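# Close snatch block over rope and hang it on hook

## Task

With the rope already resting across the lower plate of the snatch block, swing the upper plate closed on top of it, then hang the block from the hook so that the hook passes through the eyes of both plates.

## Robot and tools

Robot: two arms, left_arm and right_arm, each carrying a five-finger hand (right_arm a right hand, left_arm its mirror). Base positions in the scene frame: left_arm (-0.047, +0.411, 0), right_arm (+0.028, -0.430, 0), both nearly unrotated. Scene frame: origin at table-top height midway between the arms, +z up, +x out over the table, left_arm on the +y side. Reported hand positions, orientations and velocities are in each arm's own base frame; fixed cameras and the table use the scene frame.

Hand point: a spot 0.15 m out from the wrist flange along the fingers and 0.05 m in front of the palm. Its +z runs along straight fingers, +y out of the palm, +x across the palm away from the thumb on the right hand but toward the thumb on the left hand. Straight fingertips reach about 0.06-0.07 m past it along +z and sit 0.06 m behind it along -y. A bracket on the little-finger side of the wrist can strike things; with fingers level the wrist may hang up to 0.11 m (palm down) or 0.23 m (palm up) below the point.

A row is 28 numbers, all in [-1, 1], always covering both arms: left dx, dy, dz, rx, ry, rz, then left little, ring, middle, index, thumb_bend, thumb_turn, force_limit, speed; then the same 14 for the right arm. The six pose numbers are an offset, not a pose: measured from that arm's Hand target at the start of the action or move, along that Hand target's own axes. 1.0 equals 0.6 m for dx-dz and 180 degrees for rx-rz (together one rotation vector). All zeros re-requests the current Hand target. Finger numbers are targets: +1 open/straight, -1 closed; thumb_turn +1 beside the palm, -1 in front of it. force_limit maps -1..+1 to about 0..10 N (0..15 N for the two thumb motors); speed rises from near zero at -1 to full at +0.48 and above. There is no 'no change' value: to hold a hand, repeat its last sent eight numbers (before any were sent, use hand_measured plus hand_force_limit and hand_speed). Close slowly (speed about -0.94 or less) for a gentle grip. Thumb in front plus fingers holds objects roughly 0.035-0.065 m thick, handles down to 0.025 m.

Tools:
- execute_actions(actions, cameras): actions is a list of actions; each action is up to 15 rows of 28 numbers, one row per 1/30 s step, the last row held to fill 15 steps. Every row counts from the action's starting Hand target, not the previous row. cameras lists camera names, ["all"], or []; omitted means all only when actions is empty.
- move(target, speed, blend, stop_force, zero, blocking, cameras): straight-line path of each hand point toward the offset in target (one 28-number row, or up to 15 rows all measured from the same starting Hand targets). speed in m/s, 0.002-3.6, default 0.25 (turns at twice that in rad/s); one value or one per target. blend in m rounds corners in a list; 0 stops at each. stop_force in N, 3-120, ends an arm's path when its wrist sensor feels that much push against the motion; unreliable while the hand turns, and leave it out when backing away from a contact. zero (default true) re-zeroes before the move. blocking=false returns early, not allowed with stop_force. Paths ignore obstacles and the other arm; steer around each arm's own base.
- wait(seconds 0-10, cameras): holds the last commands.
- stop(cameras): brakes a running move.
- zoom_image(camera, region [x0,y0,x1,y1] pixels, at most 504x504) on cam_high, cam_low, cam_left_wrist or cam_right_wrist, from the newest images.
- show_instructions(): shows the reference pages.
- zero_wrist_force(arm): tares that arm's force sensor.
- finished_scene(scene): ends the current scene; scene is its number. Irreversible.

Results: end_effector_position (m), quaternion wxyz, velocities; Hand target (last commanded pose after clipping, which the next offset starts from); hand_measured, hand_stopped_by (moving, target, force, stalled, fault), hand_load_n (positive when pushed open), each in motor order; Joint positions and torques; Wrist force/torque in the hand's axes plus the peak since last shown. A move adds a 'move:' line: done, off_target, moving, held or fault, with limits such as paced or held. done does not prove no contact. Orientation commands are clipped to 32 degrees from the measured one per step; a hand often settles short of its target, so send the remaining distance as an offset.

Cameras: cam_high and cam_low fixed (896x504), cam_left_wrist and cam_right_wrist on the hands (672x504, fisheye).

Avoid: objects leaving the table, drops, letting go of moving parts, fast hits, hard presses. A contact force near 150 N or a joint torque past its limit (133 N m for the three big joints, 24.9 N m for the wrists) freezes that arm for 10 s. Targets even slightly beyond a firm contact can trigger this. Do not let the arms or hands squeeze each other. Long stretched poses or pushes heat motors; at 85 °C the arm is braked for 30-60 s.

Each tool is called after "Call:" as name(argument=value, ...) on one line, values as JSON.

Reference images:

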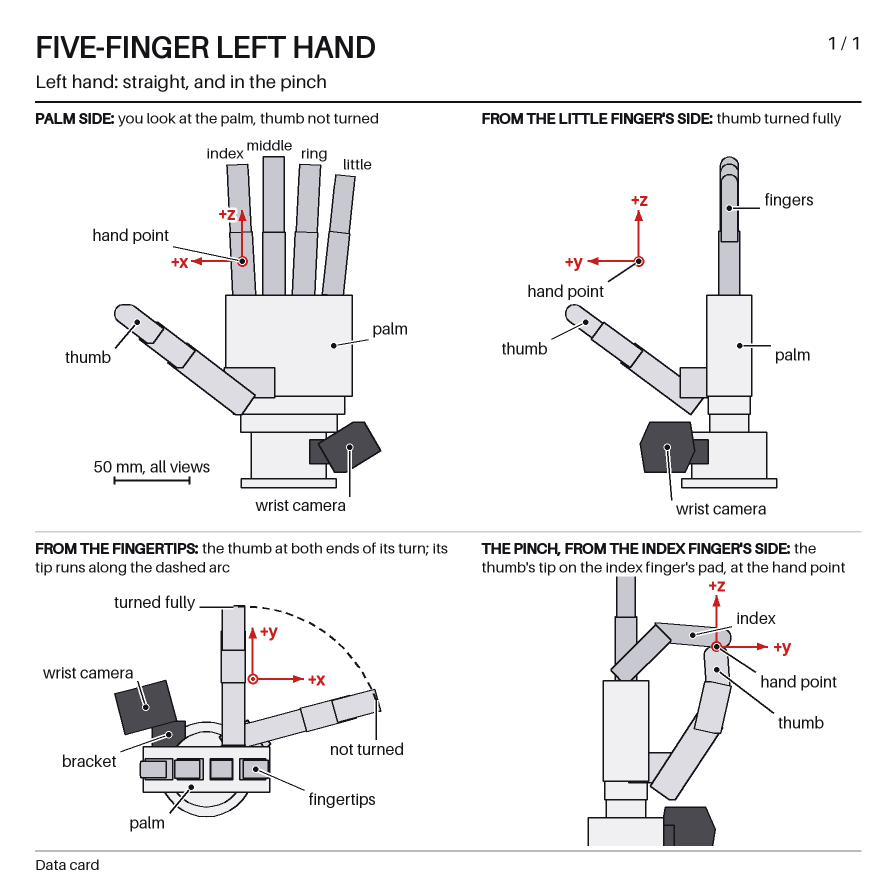

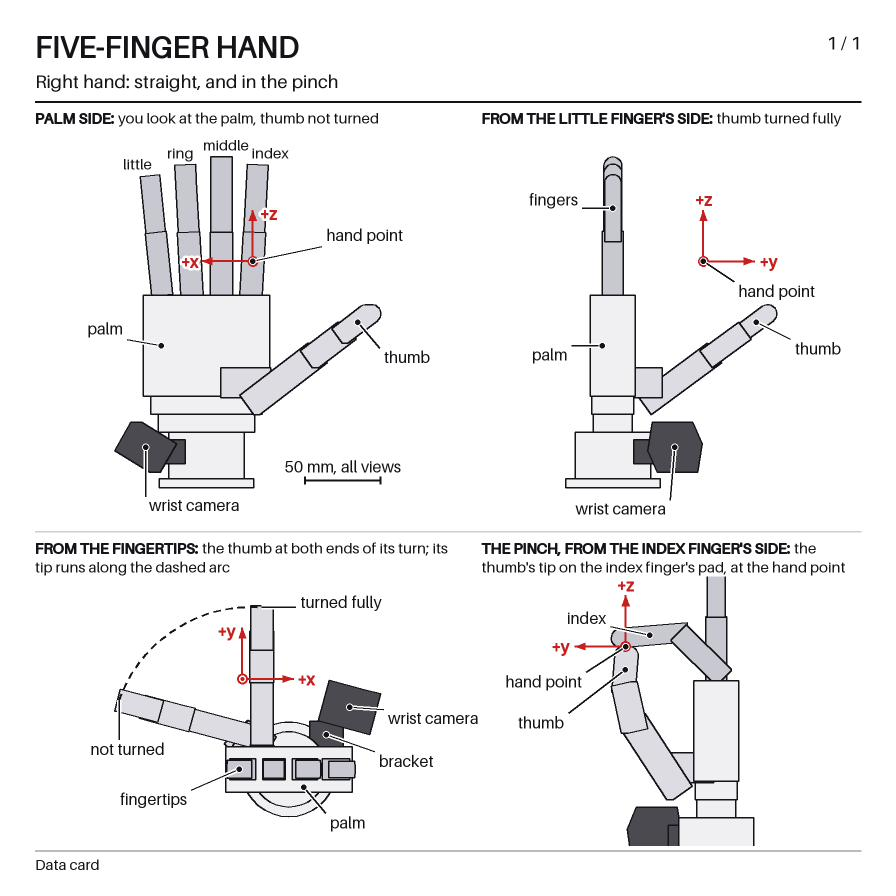

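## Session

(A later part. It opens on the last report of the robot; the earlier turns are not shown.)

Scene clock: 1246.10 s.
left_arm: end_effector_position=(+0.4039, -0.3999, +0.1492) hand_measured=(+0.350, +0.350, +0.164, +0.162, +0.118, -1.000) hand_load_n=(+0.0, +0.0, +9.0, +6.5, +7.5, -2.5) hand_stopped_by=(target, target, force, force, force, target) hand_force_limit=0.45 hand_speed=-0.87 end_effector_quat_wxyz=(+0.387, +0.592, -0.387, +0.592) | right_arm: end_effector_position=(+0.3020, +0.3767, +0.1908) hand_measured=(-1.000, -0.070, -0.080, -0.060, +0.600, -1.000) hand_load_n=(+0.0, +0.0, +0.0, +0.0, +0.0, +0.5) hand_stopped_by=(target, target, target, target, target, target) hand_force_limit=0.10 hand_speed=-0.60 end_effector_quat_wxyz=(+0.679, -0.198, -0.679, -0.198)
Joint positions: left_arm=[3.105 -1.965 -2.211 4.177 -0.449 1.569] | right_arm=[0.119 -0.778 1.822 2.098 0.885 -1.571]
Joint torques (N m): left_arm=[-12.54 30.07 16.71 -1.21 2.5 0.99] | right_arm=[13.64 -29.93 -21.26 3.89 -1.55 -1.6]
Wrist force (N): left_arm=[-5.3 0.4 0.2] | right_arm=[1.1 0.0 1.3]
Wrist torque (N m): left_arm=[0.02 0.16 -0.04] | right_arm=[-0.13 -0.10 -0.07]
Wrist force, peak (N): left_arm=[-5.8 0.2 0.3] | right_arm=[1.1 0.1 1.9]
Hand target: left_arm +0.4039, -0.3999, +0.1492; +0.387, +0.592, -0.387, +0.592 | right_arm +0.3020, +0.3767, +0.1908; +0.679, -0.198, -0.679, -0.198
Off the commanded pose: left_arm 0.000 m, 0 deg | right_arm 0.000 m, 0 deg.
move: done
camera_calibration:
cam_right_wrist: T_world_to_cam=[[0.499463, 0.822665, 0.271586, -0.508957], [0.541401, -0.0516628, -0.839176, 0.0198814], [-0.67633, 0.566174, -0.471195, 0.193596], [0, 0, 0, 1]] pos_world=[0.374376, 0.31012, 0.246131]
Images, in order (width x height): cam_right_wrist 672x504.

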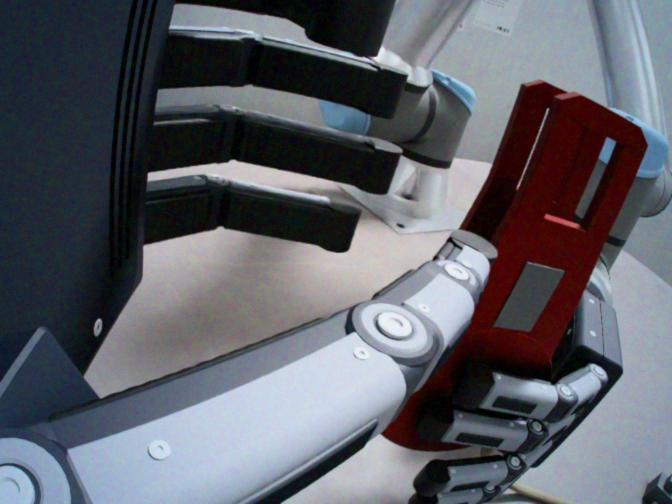

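Call:
move(target=[[0,0,0,0,0,0,0.35,0.35,0.04,0.02,-0.2,-1,0.45,-0.87,0,-0.1667,0,0,0,0,-1,-0.07,-0.08,-0.06,0.6,-1,0.1,-0.6],[0.0188,-0.2248,0.1348,0.196,0,0,0.35,0.35,0.04,0.02,-0.2,-1,0.45,-0.87,0.282,0.0015,-0.0543,0,-0.5,0,-1,-0.07,-0.08,-0.06,0.6,-1,0.1,-0.6]], speed=[0.1, 0.15], cameras=["cam_high","cam_low","cam_left_wrist"])

Call:
zoom_image(camera="cam_low", region=[340, 190, 460, 300])

Scene clock: 1277.23 s.
left_arm: end_effector_position=(+0.5598, -0.4201, +0.1603) hand_measured=(+0.350, +0.350, +0.164, +0.162, +0.118, -1.000) hand_load_n=(+0.0, +0.0, +9.0, +6.5, +7.5, -2.5) hand_stopped_by=(target, target, force, force, force, target) hand_force_limit=0.45 hand_speed=-0.87 end_effector_quat_wxyz=(+0.190, +0.681, -0.189, +0.681) | right_arm: end_effector_position=(+0.3299, +0.3600, +0.3600) hand_measured=(-1.000, -0.070, -0.080, -0.060, +0.600, -1.000) hand_load_n=(+0.0, +0.0, +0.0, +0.0, +0.0, +0.0) hand_stopped_by=(target, target, target, target, target, target) hand_force_limit=0.10 hand_speed=-0.60 end_effector_quat_wxyz=(+0.000, +0.280, +0.960, +0.000)
Joint positions: left_arm=[2.879 -2.035 -2.033 4.067 -1.291 1.57] | right_arm=[0.556 -1.305 1.208 1.666 1.571 -0.448]
Joint torques (N m): left_arm=[14.06 46 8.39 5 2.25 0.8] | right_arm=[-9.25 -33.44 -4.08 5.25 0.21 -0.95]
Wrist force (N): left_arm=[-5.2 0.1 0.3] | right_arm=[-0.4 -0.7 0.1]
Wrist torque (N m): left_arm=[-0.04 0.15 0.01] | right_arm=[-0.08 0.01 -0.02]
Wrist force, peak (N): left_arm=[-5.8 0.2 0.0] | right_arm=[1.1 -0.7 1.8]
Hand target: left_arm +0.5599, -0.4199, +0.1604; +0.190, +0.681, -0.189, +0.681 | right_arm +0.3298, +0.3599, +0.3600; +0.000, +0.280, +0.960, +0.000
Off the commanded pose: left_arm 0.000 m, 0 deg | right_arm 0.000 m, 0 deg.
move: done
camera_calibration:
cam_left_wrist: T_world_to_cam=[[0.513004, 0.819824, 0.254394, 0.017151], [-0.552296, 0.0883728, 0.828951, 0.209128], [0.657112, -0.565756, 0.498121, -0.569382], [0, 0, 0, 1]] pos_world=[0.480849, -0.354673, 0.105901]
Images, in order (width x height): cam_high 896x504, cam_low 896x504, cam_left_wrist 672x504.

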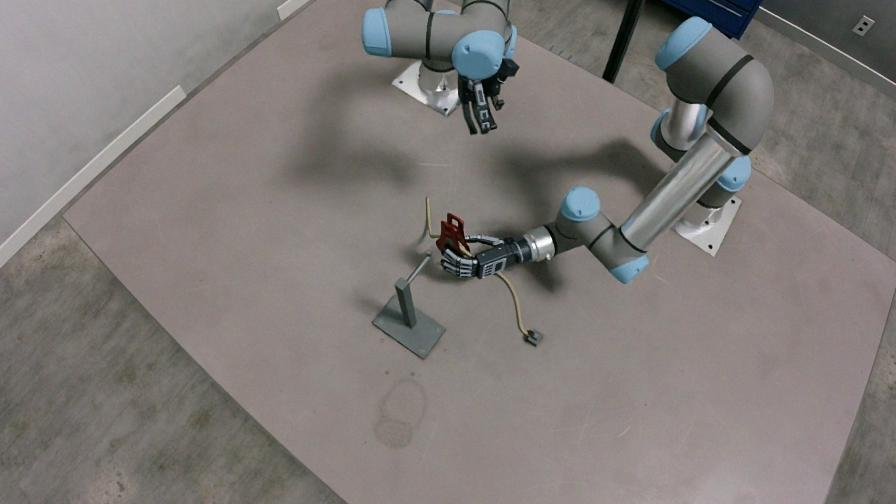

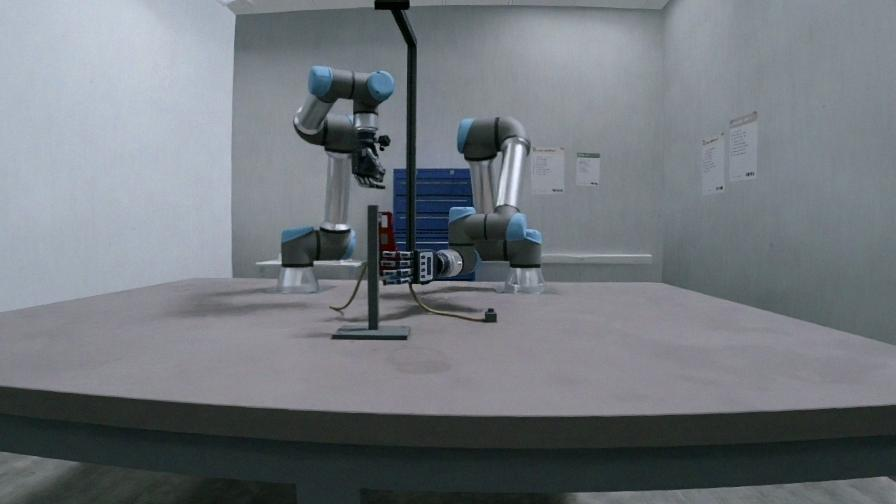

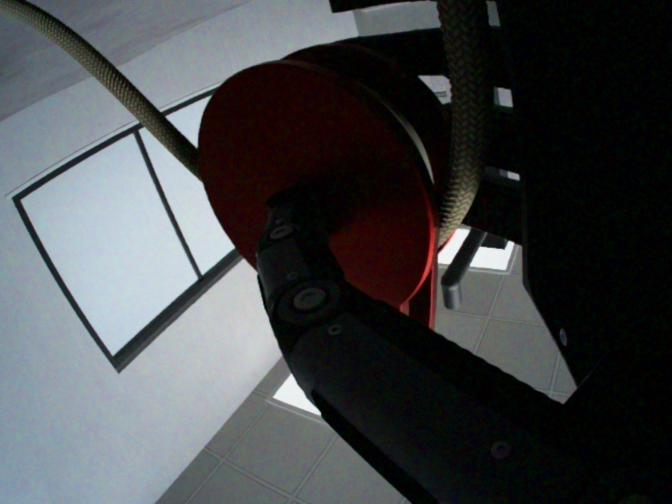

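Scaled by 4.200 from the camera's 896x504 image, which has a finer 1280x720 frame.

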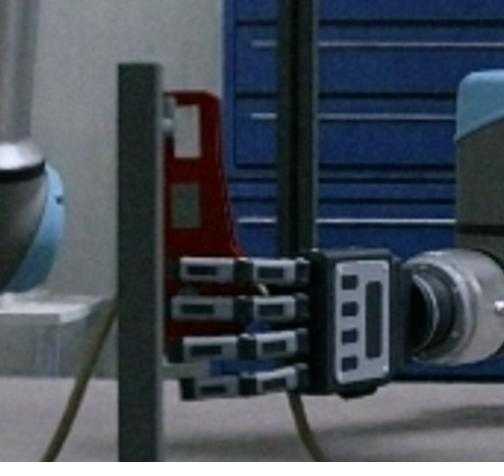

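Call:
move(target=[0,0,0,0,0,0,0.35,0.35,0.04,0.02,-0.2,-1,0.45,-0.87,0.0163,0.1557,0.125,-0.1415,-0.4853,-0.1415,1,1,1,1,1,1,0.1,0.3], speed=0.2, cameras=["cam_high","cam_low","cam_right_wrist"])

Call:
zoom_image(camera="cam_right_wrist", region=[220, 0, 480, 200])

Scene clock: 1292.97 s.
left_arm: end_effector_position=(+0.5599, -0.4199, +0.1604) hand_measured=(+0.350, +0.350, +0.164, +0.162, +0.118, -1.000) hand_load_n=(+0.0, +0.0, +9.0, +6.5, +7.5, -2.0) hand_stopped_by=(target, target, force, force, force, target) hand_force_limit=0.45 hand_speed=-0.87 end_effector_quat_wxyz=(+0.190, +0.681, -0.189, +0.681) | right_arm: end_effector_position=(+0.3719, +0.4439, +0.2850) hand_measured=(+1.000, +1.000, +1.000, +1.000, +1.000, +1.000) hand_load_n=(+0.0, +0.0, +0.0, +0.0, +0.0, +0.0) hand_stopped_by=(target, target, target, target, target, target) hand_force_limit=0.10 hand_speed=0.30 end_effector_quat_wxyz=(+0.707, +0.000, +0.707, +0.000)
Joint positions: left_arm=[2.879 -2.034 -2.033 4.067 -1.291 1.57] | right_arm=[0.926 -1.426 2.05 -0.625 2.497 -1.571]
Joint torques (N m): left_arm=[13.89 45.26 8.27 5.19 -0.05 0.2] | right_arm=[13.51 -18.74 -27 -3.6 0.04 -1.35]
Wrist force (N): left_arm=[-5.2 0.0 0.2] | right_arm=[-1.6 -0.8 1.0]
Wrist torque (N m): left_arm=[-0.05 0.14 0.02] | right_arm=[-0.18 0.06 -0.23]
Wrist force, peak (N): left_arm=[-5.6 0.2 0.2] | right_arm=[-1.4 -1.0 1.8]
Hand target: left_arm +0.5599, -0.4199, +0.1604; +0.190, +0.681, -0.189, +0.681 | right_arm +0.3718, +0.4440, +0.2851; +0.707, +0.000, +0.707, +0.000
Off the commanded pose: left_arm 0.000 m, 0 deg | right_arm 0.000 m, 0 deg.
move: done
camera_calibration:
cam_right_wrist: T_world_to_cam=[[0.0202118, 0.962343, -0.271085, -0.353796], [-0.484459, 0.246609, 0.839335, -0.164702], [0.874581, 0.114365, 0.4712, -0.397573], [0, 0, 0, 1]] pos_world=[0.275069, 0.426559, 0.229667]
Images, in order (width x height): cam_high 896x504, cam_low 896x504, cam_right_wrist 672x504.

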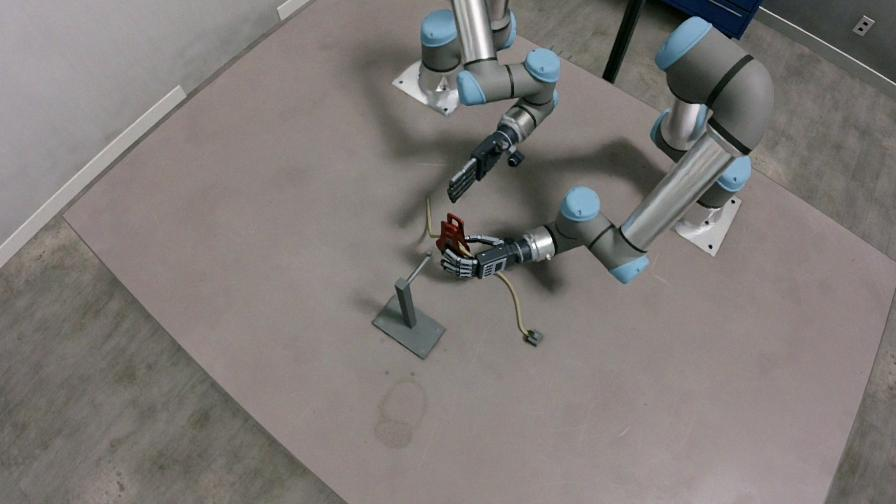

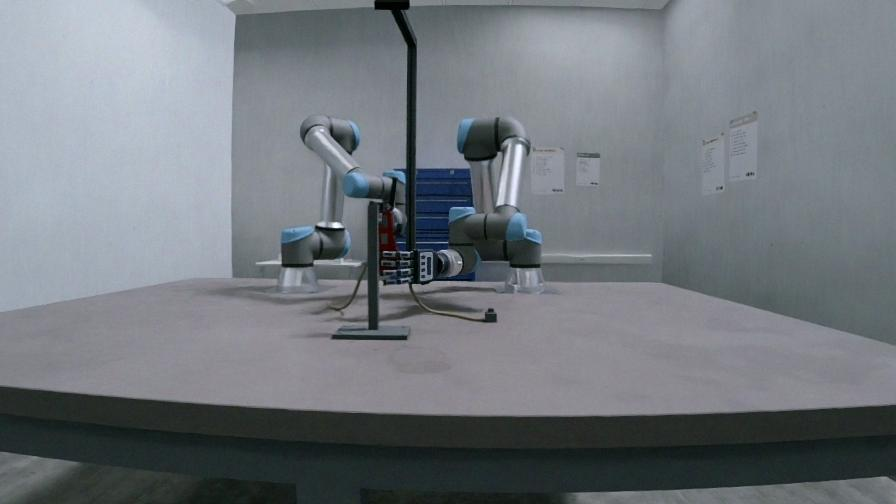

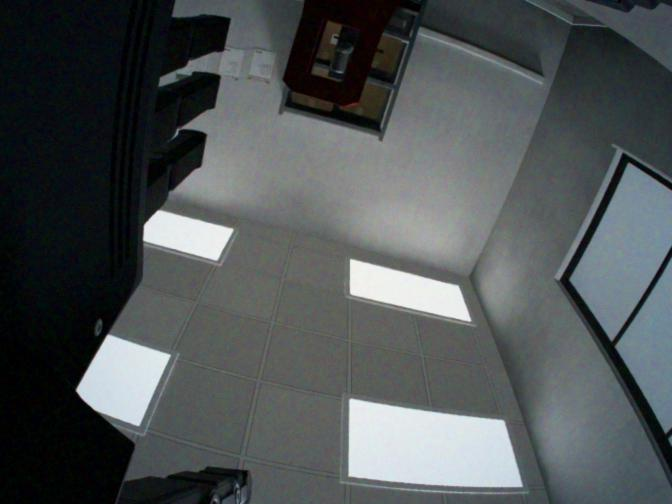

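Scaled by 1.938 from the camera's 672x504 image, which has a finer 960x720 frame.

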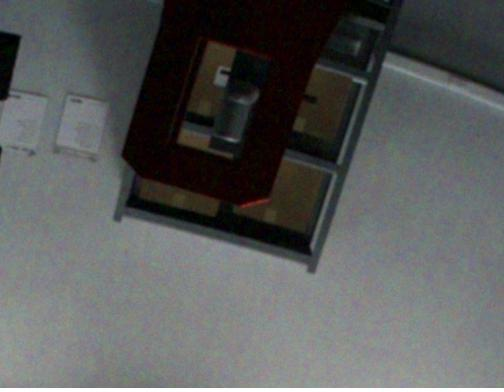

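Call:
zoom_image(camera="cam_right_wrist", region=[295, 5, 385, 95])

Call:
zoom_image(camera="cam_low", region=[360, 195, 420, 255])

Call:
zoom_image(camera="cam_high", region=[400, 190, 500, 290])

Scaled by 5.600 from the camera's 672x504 image, which has a finer 960x720 frame.

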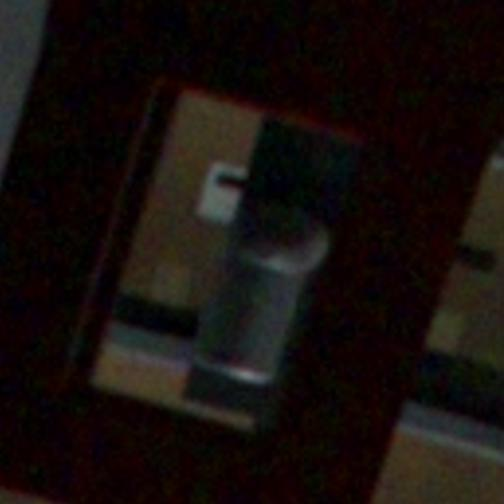

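Scaled by 8.400 from the camera's 896x504 image, which has a finer 1280x720 frame.

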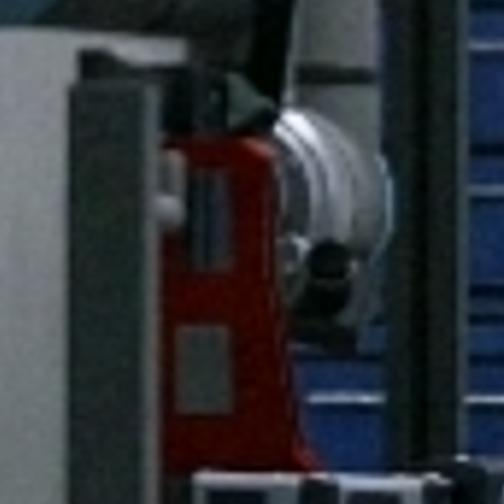

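Scaled by 5.040 from the camera's 896x504 image, which has a finer 1280x720 frame.

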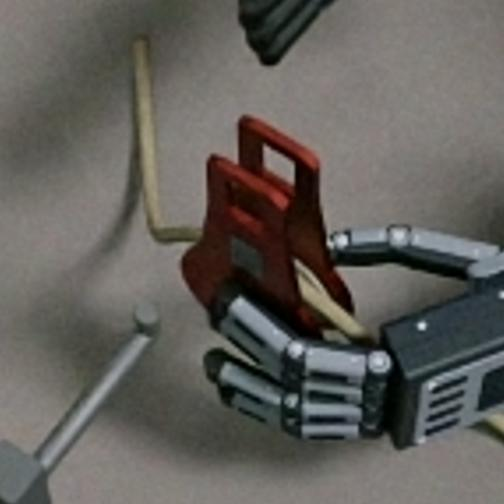

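Call:
move(target=[0.0102,-0.0442,0.0415,0.0167,-0.0115,0.0190,0.35,0.35,0.04,0.02,-0.2,-1,0.45,-0.87,0,0,0,0,0,0,1,1,1,1,1,1,0.1,0.3], speed=0.05, cameras=["cam_low","cam_right_wrist","cam_high"])

Call:
zoom_image(camera="cam_right_wrist", region=[295, 5, 385, 95])

Call:
zoom_image(camera="cam_high", region=[400, 190, 500, 290])

Scene clock: 1328.83 s.
left_arm: end_effector_position=(+0.5951, -0.4099, +0.1665) hand_measured=(+0.350, +0.350, +0.164, +0.162, +0.118, -1.000) hand_load_n=(+0.0, +0.0, +9.0, +6.5, +7.5, -2.0) hand_stopped_by=(target, target, force, force, force, target) hand_force_limit=0.45 hand_speed=-0.87 end_effector_quat_wxyz=(+0.148, +0.692, -0.195, +0.679) | right_arm: end_effector_position=(+0.3718, +0.4440, +0.2851) hand_measured=(+1.000, +1.000, +1.000, +1.000, +1.000, +1.000) hand_load_n=(+0.0, +0.0, +0.0, +0.0, +0.0, +0.5) hand_stopped_by=(target, target, target, target, target, target) hand_force_limit=0.10 hand_speed=0.30 end_effector_quat_wxyz=(+0.707, +0.000, +0.707, +0.000)
Joint positions: left_arm=[2.898 -2.039 -1.95 3.954 -1.326 1.639] | right_arm=[0.926 -1.426 2.05 -0.625 2.497 -1.571]
Joint torques (N m): left_arm=[-5.56 32.11 9.82 4.72 2.41 -1.52] | right_arm=[13.7 -27.75 -28.06 1.31 -0.33 0.68]
Wrist force (N): left_arm=[-5.2 0.6 0.3] | right_arm=[-1.5 -0.8 0.9]
Wrist torque (N m): left_arm=[0.00 0.15 0.12] | right_arm=[-0.17 0.03 -0.19]
Wrist force, peak (N): left_arm=[-5.5 0.7 0.0] | right_arm=[-1.7 -0.6 1.7]
Hand target: left_arm +0.5949, -0.4101, +0.1665; +0.148, +0.692, -0.195, +0.679 | right_arm +0.3718, +0.4440, +0.2851; +0.707, +0.000, +0.707, +0.000
Off the commanded pose: left_arm 0.000 m, 0 deg | right_arm 0.000 m, 0 deg.
move: done
camera_calibration:
cam_right_wrist: T_world_to_cam=[[0.0201033, 0.96239, -0.270926, -0.353893], [-0.484743, 0.246382, 0.839238, -0.164613], [0.874426, 0.114458, 0.471465, -0.39769], [0, 0, 0, 1]] pos_world=[0.27507, 0.426659, 0.229768]
Images, in order (width x height): cam_high 896x504, cam_low 896x504, cam_right_wrist 672x504.

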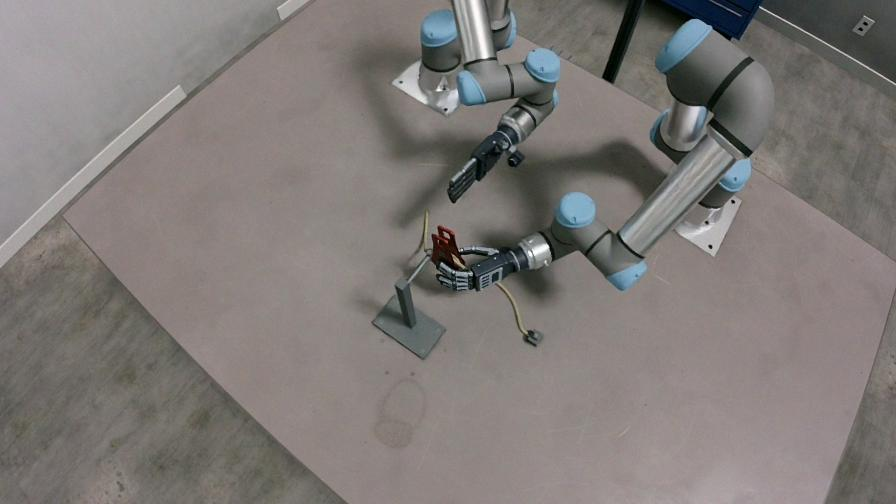

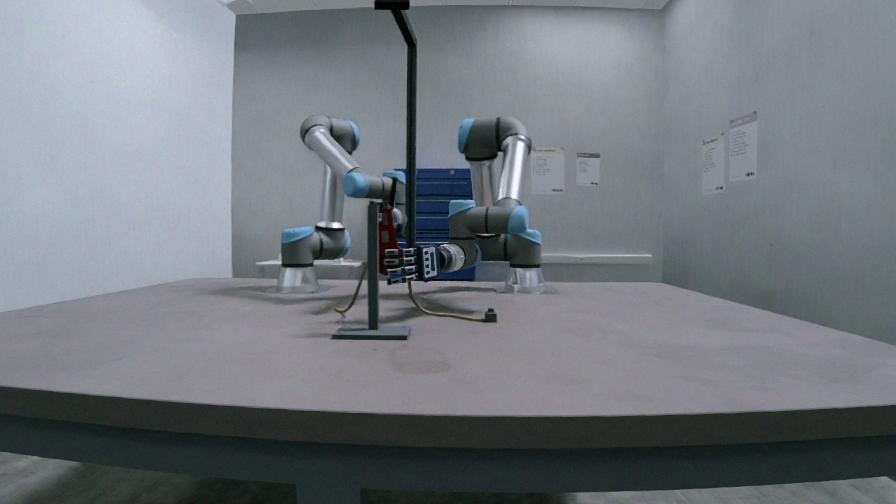

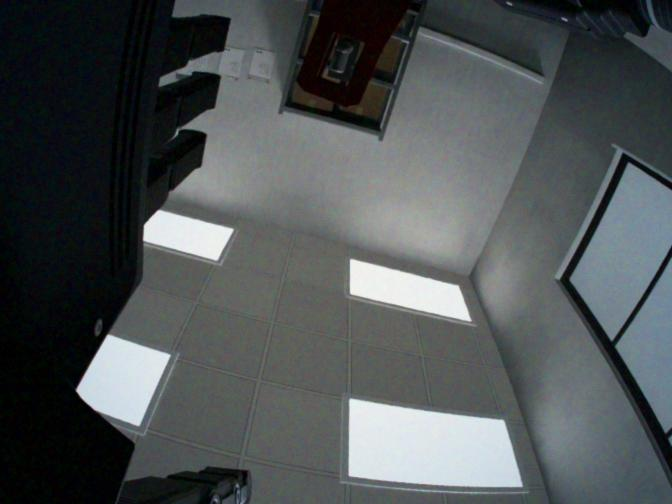

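Scaled by 5.600 from the camera's 672x504 image, which has a finer 960x720 frame.

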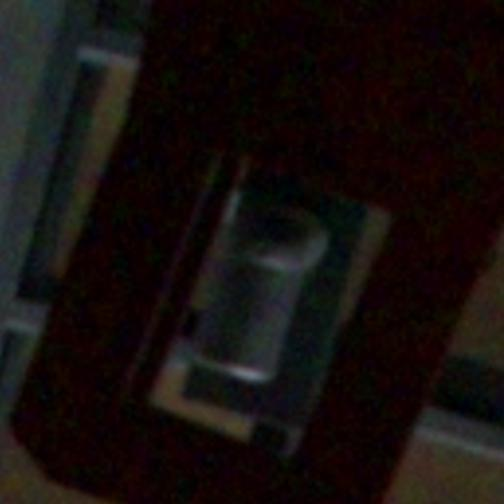

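Scaled by 5.040 from the camera's 896x504 image, which has a finer 1280x720 frame.

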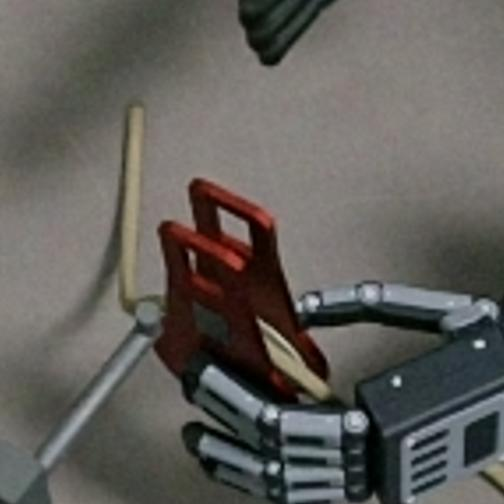

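Call:
move(target=[0.0001,-0.0281,0.0511,0,0,0,0.35,0.35,0.04,0.02,-0.2,-1,0.45,-0.87,0,0,0,0,0,0,1,1,1,1,1,1,0.1,0.3], speed=0.02, stop_force=4, cameras=["cam_low","cam_right_wrist","cam_high"])

Call:
zoom_image(camera="cam_right_wrist", region=[295, 5, 385, 95])

Call:
zoom_image(camera="cam_high", region=[400, 190, 500, 290])

Call:
zoom_image(camera="cam_low", region=[360, 195, 420, 255])

Scene clock: 1342.10 s.
left_arm: end_effector_position=(+0.6299, -0.4096, +0.1666) hand_measured=(+0.350, +0.350, +0.164, +0.160, +0.118, -1.000) hand_load_n=(+0.0, +0.0, +8.0, +5.0, +6.0, -1.0) hand_stopped_by=(target, target, force, force, force, target) hand_force_limit=0.45 hand_speed=-0.87 end_effector_quat_wxyz=(+0.148, +0.692, -0.195, +0.679) | right_arm: end_effector_position=(+0.3718, +0.4440, +0.2851) hand_measured=(+1.000, +1.000, +1.000, +1.000, +1.000, +1.000) hand_load_n=(+0.0, +0.0, +0.5, +0.0, +0.0, +0.0) hand_stopped_by=(target, target, target, target, target, target) hand_force_limit=0.10 hand_speed=0.30 end_effector_quat_wxyz=(+0.707, +0.000, +0.707, +0.000)
Joint positions: left_arm=[2.916 -2.092 -1.857 3.913 -1.307 1.64] | right_arm=[0.926 -1.426 2.05 -0.625 2.497 -1.571]
Joint torques (N m): left_arm=[-13.29 48.65 9.66 5.25 -2.03 0.62] | right_arm=[13.2 -27.72 -24.52 1.38 0.7 0.75]
Wrist force (N): left_arm=[-5.2 0.7 0.4] | right_arm=[-1.6 -0.8 1.4]
Wrist torque (N m): left_arm=[0.04 0.16 -0.02] | right_arm=[-0.20 0.03 -0.19]
Wrist force, peak (N): left_arm=[-5.5 0.6 0.2] | right_arm=[-1.7 -1.0 1.3]
Hand target: left_arm +0.6299, -0.4096, +0.1666; +0.148, +0.692, -0.195, +0.679 | right_arm +0.3718, +0.4440, +0.2851; +0.707, +0.000, +0.707, +0.000
Off the commanded pose: left_arm 0.000 m, 0 deg | right_arm 0.000 m, 0 deg.
move: done
camera_calibration:
cam_right_wrist: T_world_to_cam=[[0.0200798, 0.962387, -0.27094, -0.353881], [-0.48467, 0.246394, 0.839276, -0.164646], [0.874466, 0.114464, 0.471388, -0.397686], [0, 0, 0, 1]] pos_world=[0.27507, 0.426659, 0.229767]
Images, in order (width x height): cam_high 896x504, cam_low 896x504, cam_right_wrist 672x504.

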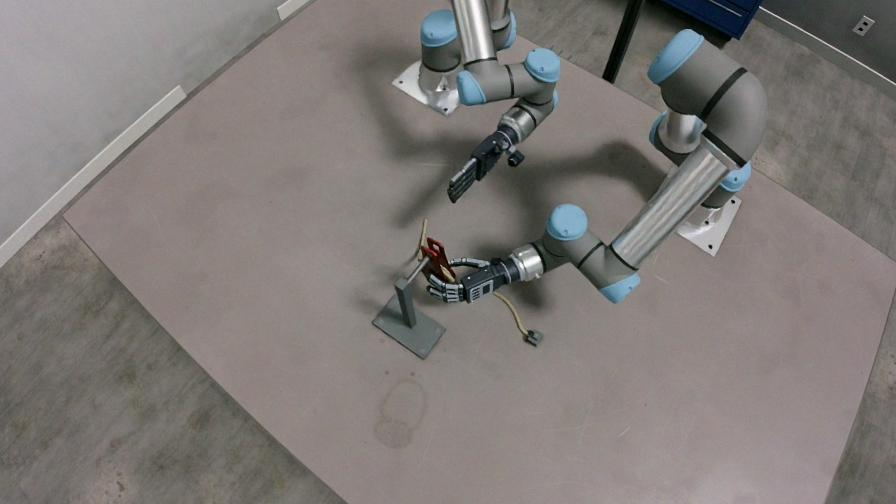

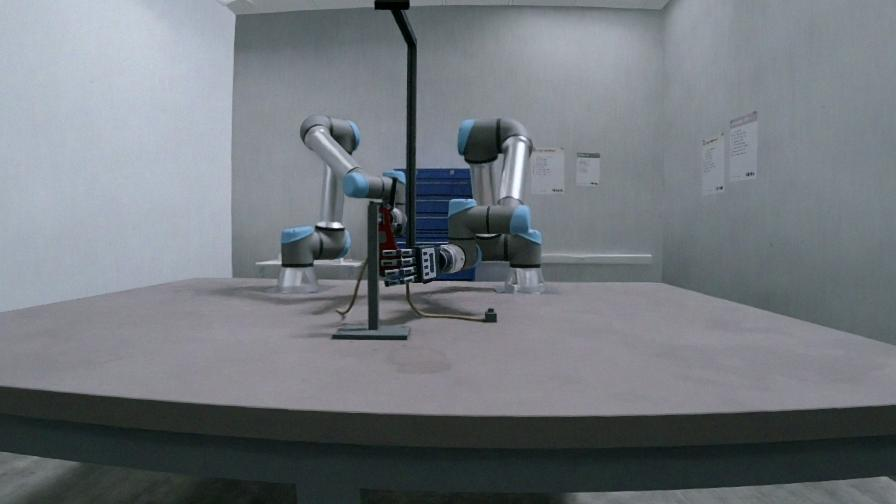

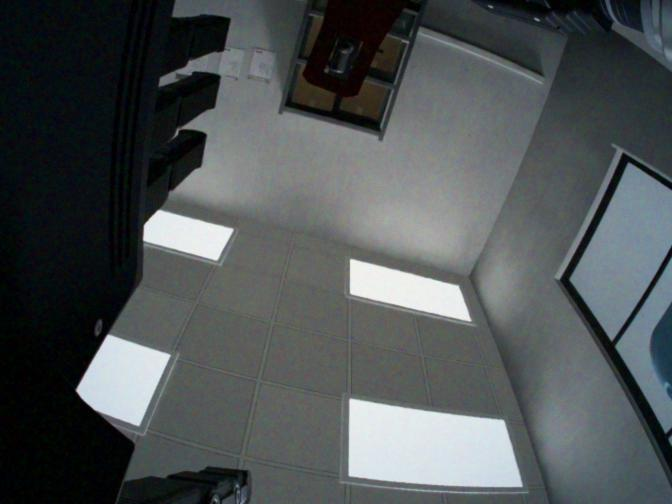

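Scaled by 5.600 from the camera's 672x504 image, which has a finer 960x720 frame.

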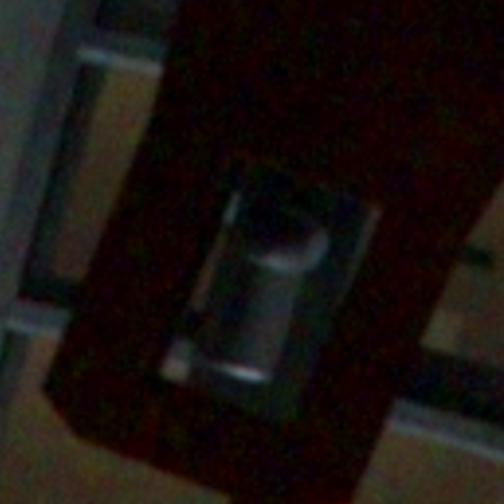

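Scaled by 5.040 from the camera's 896x504 image, which has a finer 1280x720 frame.

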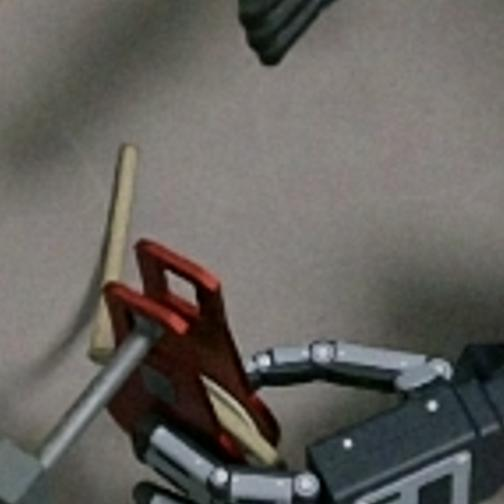

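Scaled by 8.400 from the camera's 896x504 image, which has a finer 1280x720 frame.

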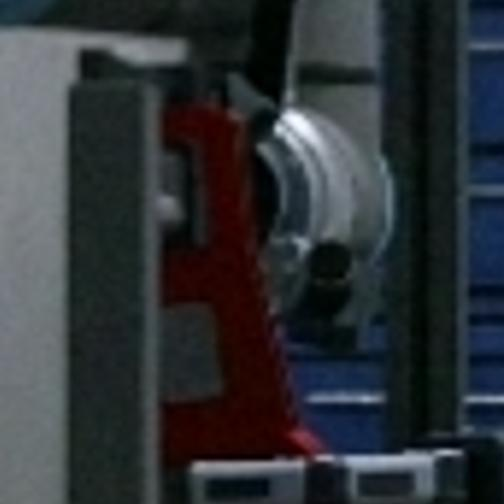

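Call:
move(target=[[0.0018,-0.0001,0,0,0,0,0.35,0.35,0.04,0.02,-0.2,-1,0.45,-0.87,0,0,0,0,0,0,1,1,1,1,1,1,0.1,0.3],[0.0018,-0.0130,0.0215,0,0,0,0.35,0.35,0.04,0.02,-0.2,-1,0.45,-0.87,0,0,0,0,0,0,1,1,1,1,1,1,0.1,0.3]], speed=0.02, stop_force=4, cameras=["cam_low","cam_right_wrist","cam_high"])

Call:
zoom_image(camera="cam_right_wrist", region=[295, 5, 385, 95])

Call:
zoom_image(camera="cam_high", region=[400, 190, 500, 290])

Scene clock: 1353.23 s.
left_arm: end_effector_position=(+0.6450, -0.4089, +0.1677) hand_measured=(+0.350, +0.350, +0.164, +0.160, +0.118, -1.000) hand_load_n=(+0.0, +0.0, +8.0, +5.0, +6.0, -1.5) hand_stopped_by=(target, target, force, force, force, target) hand_force_limit=0.45 hand_speed=-0.87 end_effector_quat_wxyz=(+0.148, +0.692, -0.195, +0.679) | right_arm: end_effector_position=(+0.3718, +0.4440, +0.2851) hand_measured=(+1.000, +1.000, +1.000, +1.000, +1.000, +1.000) hand_load_n=(+0.0, -0.5, +0.0, +0.0, -0.5, +0.0) hand_stopped_by=(target, target, target, target, target, target) hand_force_limit=0.10 hand_speed=0.30 end_effector_quat_wxyz=(+0.707, +0.000, +0.707, +0.000)
Joint positions: left_arm=[2.924 -2.113 -1.815 3.893 -1.299 1.64] | right_arm=[0.926 -1.426 2.05 -0.625 2.497 -1.571]
Joint torques (N m): left_arm=[-13.73 50.87 11.2 5.34 -2.1 0.6] | right_arm=[13.03 -28.06 -22.29 1.42 0.64 0.75]
Wrist force (N): left_arm=[-5.1 0.6 0.3] | right_arm=[-1.5 -0.7 1.2]
Wrist torque (N m): left_arm=[0.02 0.16 -0.02] | right_arm=[-0.17 0.03 -0.20]
Wrist force, peak (N): left_arm=[-5.5 0.3 0.6] | right_arm=[-1.7 -1.0 1.5]
Hand target: left_arm +0.6450, -0.4089, +0.1677; +0.148, +0.692, -0.195, +0.679 | right_arm +0.3718, +0.4440, +0.2851; +0.707, +0.000, +0.707, +0.000
Off the commanded pose: left_arm 0.000 m, 0 deg | right_arm 0.000 m, 0 deg.
move: done
camera_calibration:
cam_right_wrist: T_world_to_cam=[[0.0200798, 0.962387, -0.27094, -0.353881], [-0.48467, 0.246394, 0.839276, -0.164646], [0.874466, 0.114464, 0.471388, -0.397686], [0, 0, 0, 1]] pos_world=[0.27507, 0.426659, 0.229767]
Images, in order (width x height): cam_high 896x504, cam_low 896x504, cam_right_wrist 672x504.

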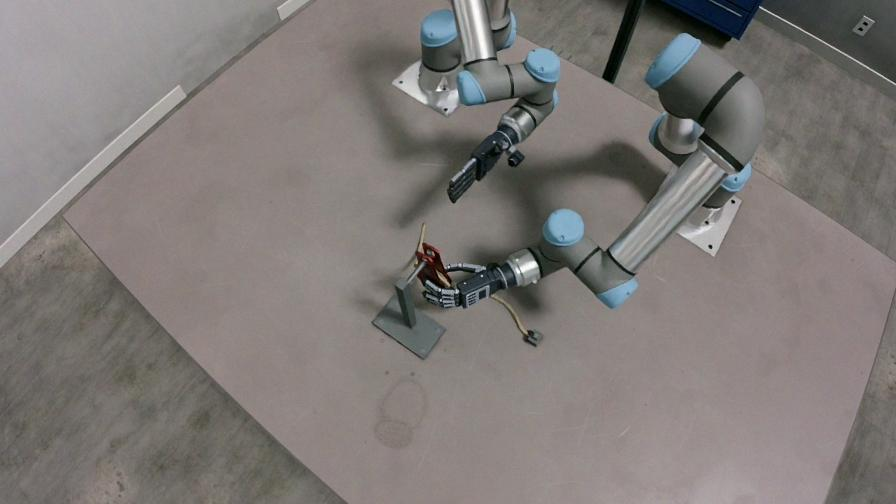

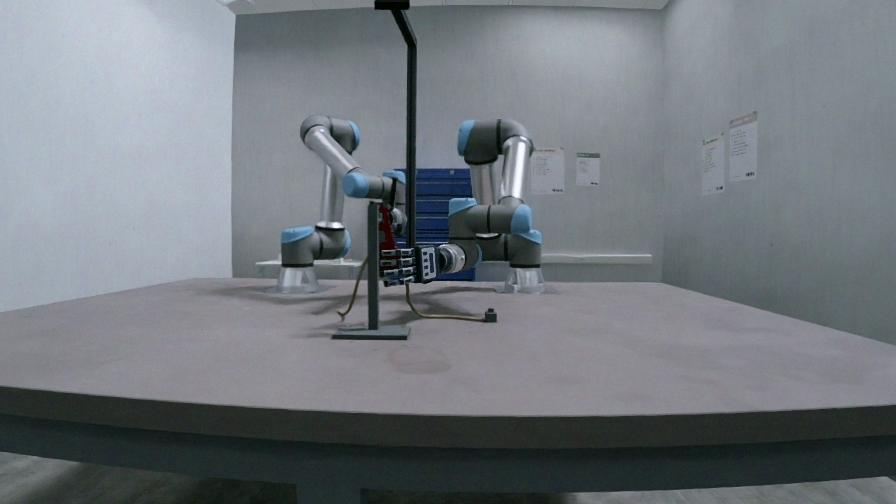

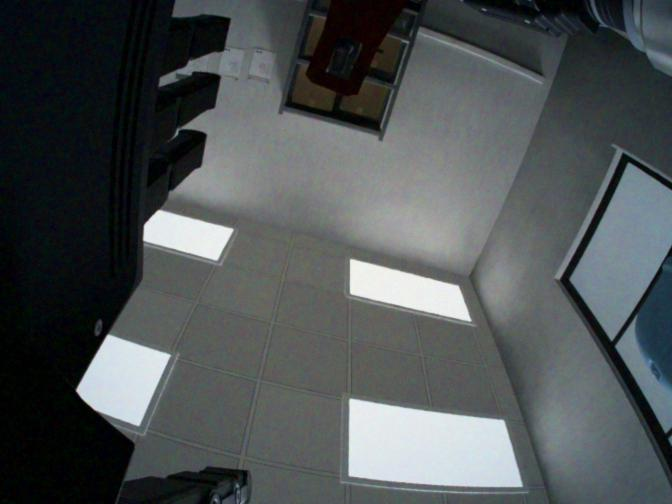

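Scaled by 5.600 from the camera's 672x504 image, which has a finer 960x720 frame.

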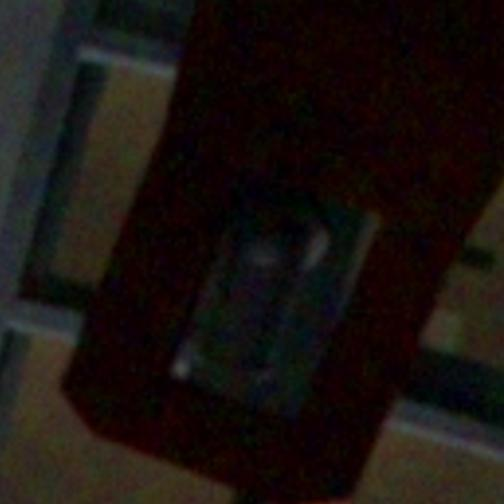

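Scaled by 5.040 from the camera's 896x504 image, which has a finer 1280x720 frame.

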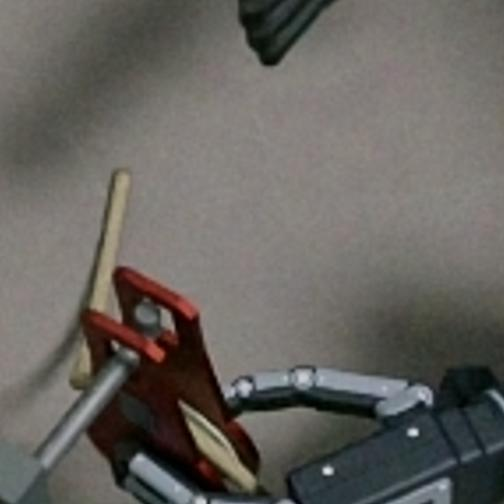

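Call:
move(target=[0.0,-0.0210,0.0342,0,0,0,0.35,0.35,0.04,0.02,-0.2,-1,0.45,-0.87,0,0,0,0,0,0,1,1,1,1,1,1,0.1,0.3], speed=0.02, stop_force=4, cameras=["cam_low","cam_right_wrist","cam_high"])

Call:
zoom_image(camera="cam_right_wrist", region=[295, 5, 385, 95])

Call:
zoom_image(camera="cam_high", region=[380, 210, 480, 310])

Call:
zoom_image(camera="cam_low", region=[360, 195, 420, 255])

Scene clock: 1360.33 s.
left_arm: end_effector_position=(+0.6690, -0.4074, +0.1677) hand_measured=(+0.350, +0.350, +0.164, +0.160, +0.118, -1.000) hand_load_n=(+0.0, +0.0, +7.5, +5.0, +6.0, -1.0) hand_stopped_by=(target, target, force, force, force, target) hand_force_limit=0.45 hand_speed=-0.87 end_effector_quat_wxyz=(+0.148, +0.692, -0.195, +0.679) | right_arm: end_effector_position=(+0.3718, +0.4440, +0.2851) hand_measured=(+1.000, +1.000, +1.000, +1.000, +1.000, +1.000) hand_load_n=(+0.0, +0.0, +0.0, +0.0, +0.0, +0.0) hand_stopped_by=(target, target, target, target, target, target) hand_force_limit=0.10 hand_speed=0.30 end_effector_quat_wxyz=(+0.707, +0.000, +0.707, +0.000)
Joint positions: left_arm=[2.937 -2.15 -1.748 3.863 -1.286 1.641] | right_arm=[0.926 -1.426 2.05 -0.625 2.497 -1.571]
Joint torques (N m): left_arm=[-13.91 52.21 11.1 4.97 -2.05 0.7] | right_arm=[13.08 -27.47 -19.52 1.44 0.69 0.78]
Wrist force (N): left_arm=[-5.0 0.7 0.6] | right_arm=[-1.5 -0.9 1.1]
Wrist torque (N m): left_arm=[0.01 0.15 -0.03] | right_arm=[-0.20 0.02 -0.21]
Wrist force, peak (N): left_arm=[-5.9 0.7 -0.1] | right_arm=[-1.7 -1.0 1.3]
Hand target: left_arm +0.6690, -0.4074, +0.1677; +0.148, +0.692, -0.195, +0.679 | right_arm +0.3718, +0.4440, +0.2851; +0.707, +0.000, +0.707, +0.000
Off the commanded pose: left_arm 0.000 m, 0 deg | right_arm 0.000 m, 0 deg.
move: done
camera_calibration:
cam_right_wrist: T_world_to_cam=[[0.0200798, 0.962387, -0.27094, -0.353881], [-0.48467, 0.246394, 0.839276, -0.164646], [0.874466, 0.114464, 0.471388, -0.397686], [0, 0, 0, 1]] pos_world=[0.27507, 0.426659, 0.229767]
Images, in order (width x height): cam_high 896x504, cam_low 896x504, cam_right_wrist 672x504.

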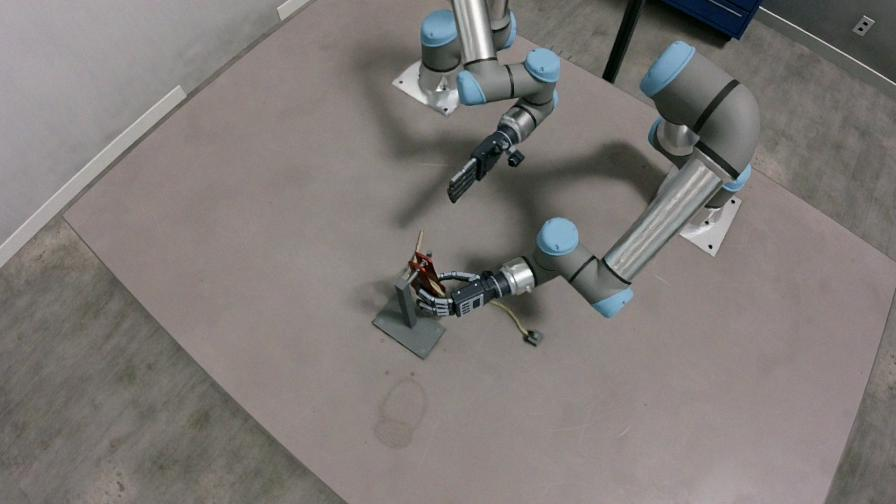

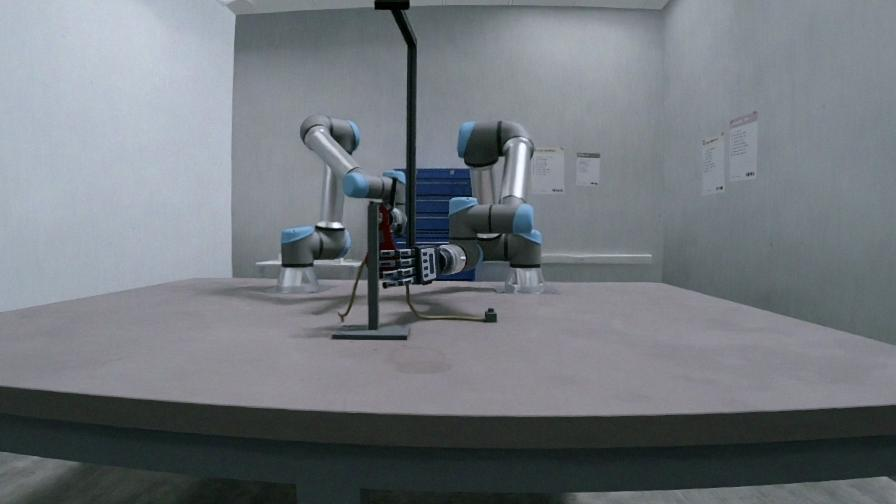

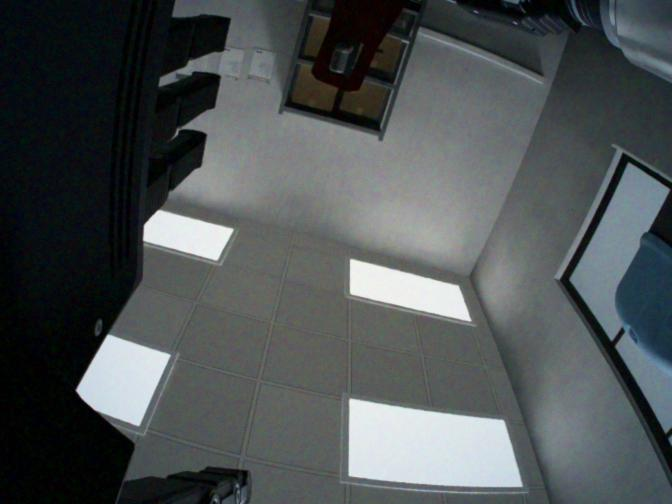

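Scaled by 5.600 from the camera's 672x504 image, which has a finer 960x720 frame.

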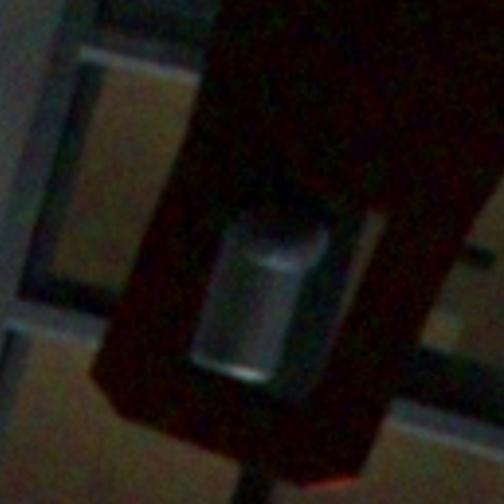

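Scaled by 5.040 from the camera's 896x504 image, which has a finer 1280x720 frame.

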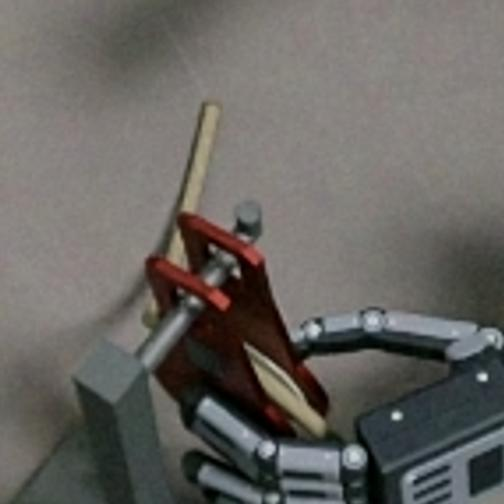

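Scaled by 8.400 from the camera's 896x504 image, which has a finer 1280x720 frame.

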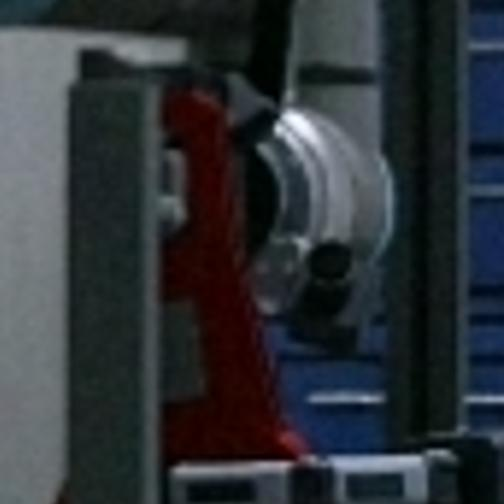

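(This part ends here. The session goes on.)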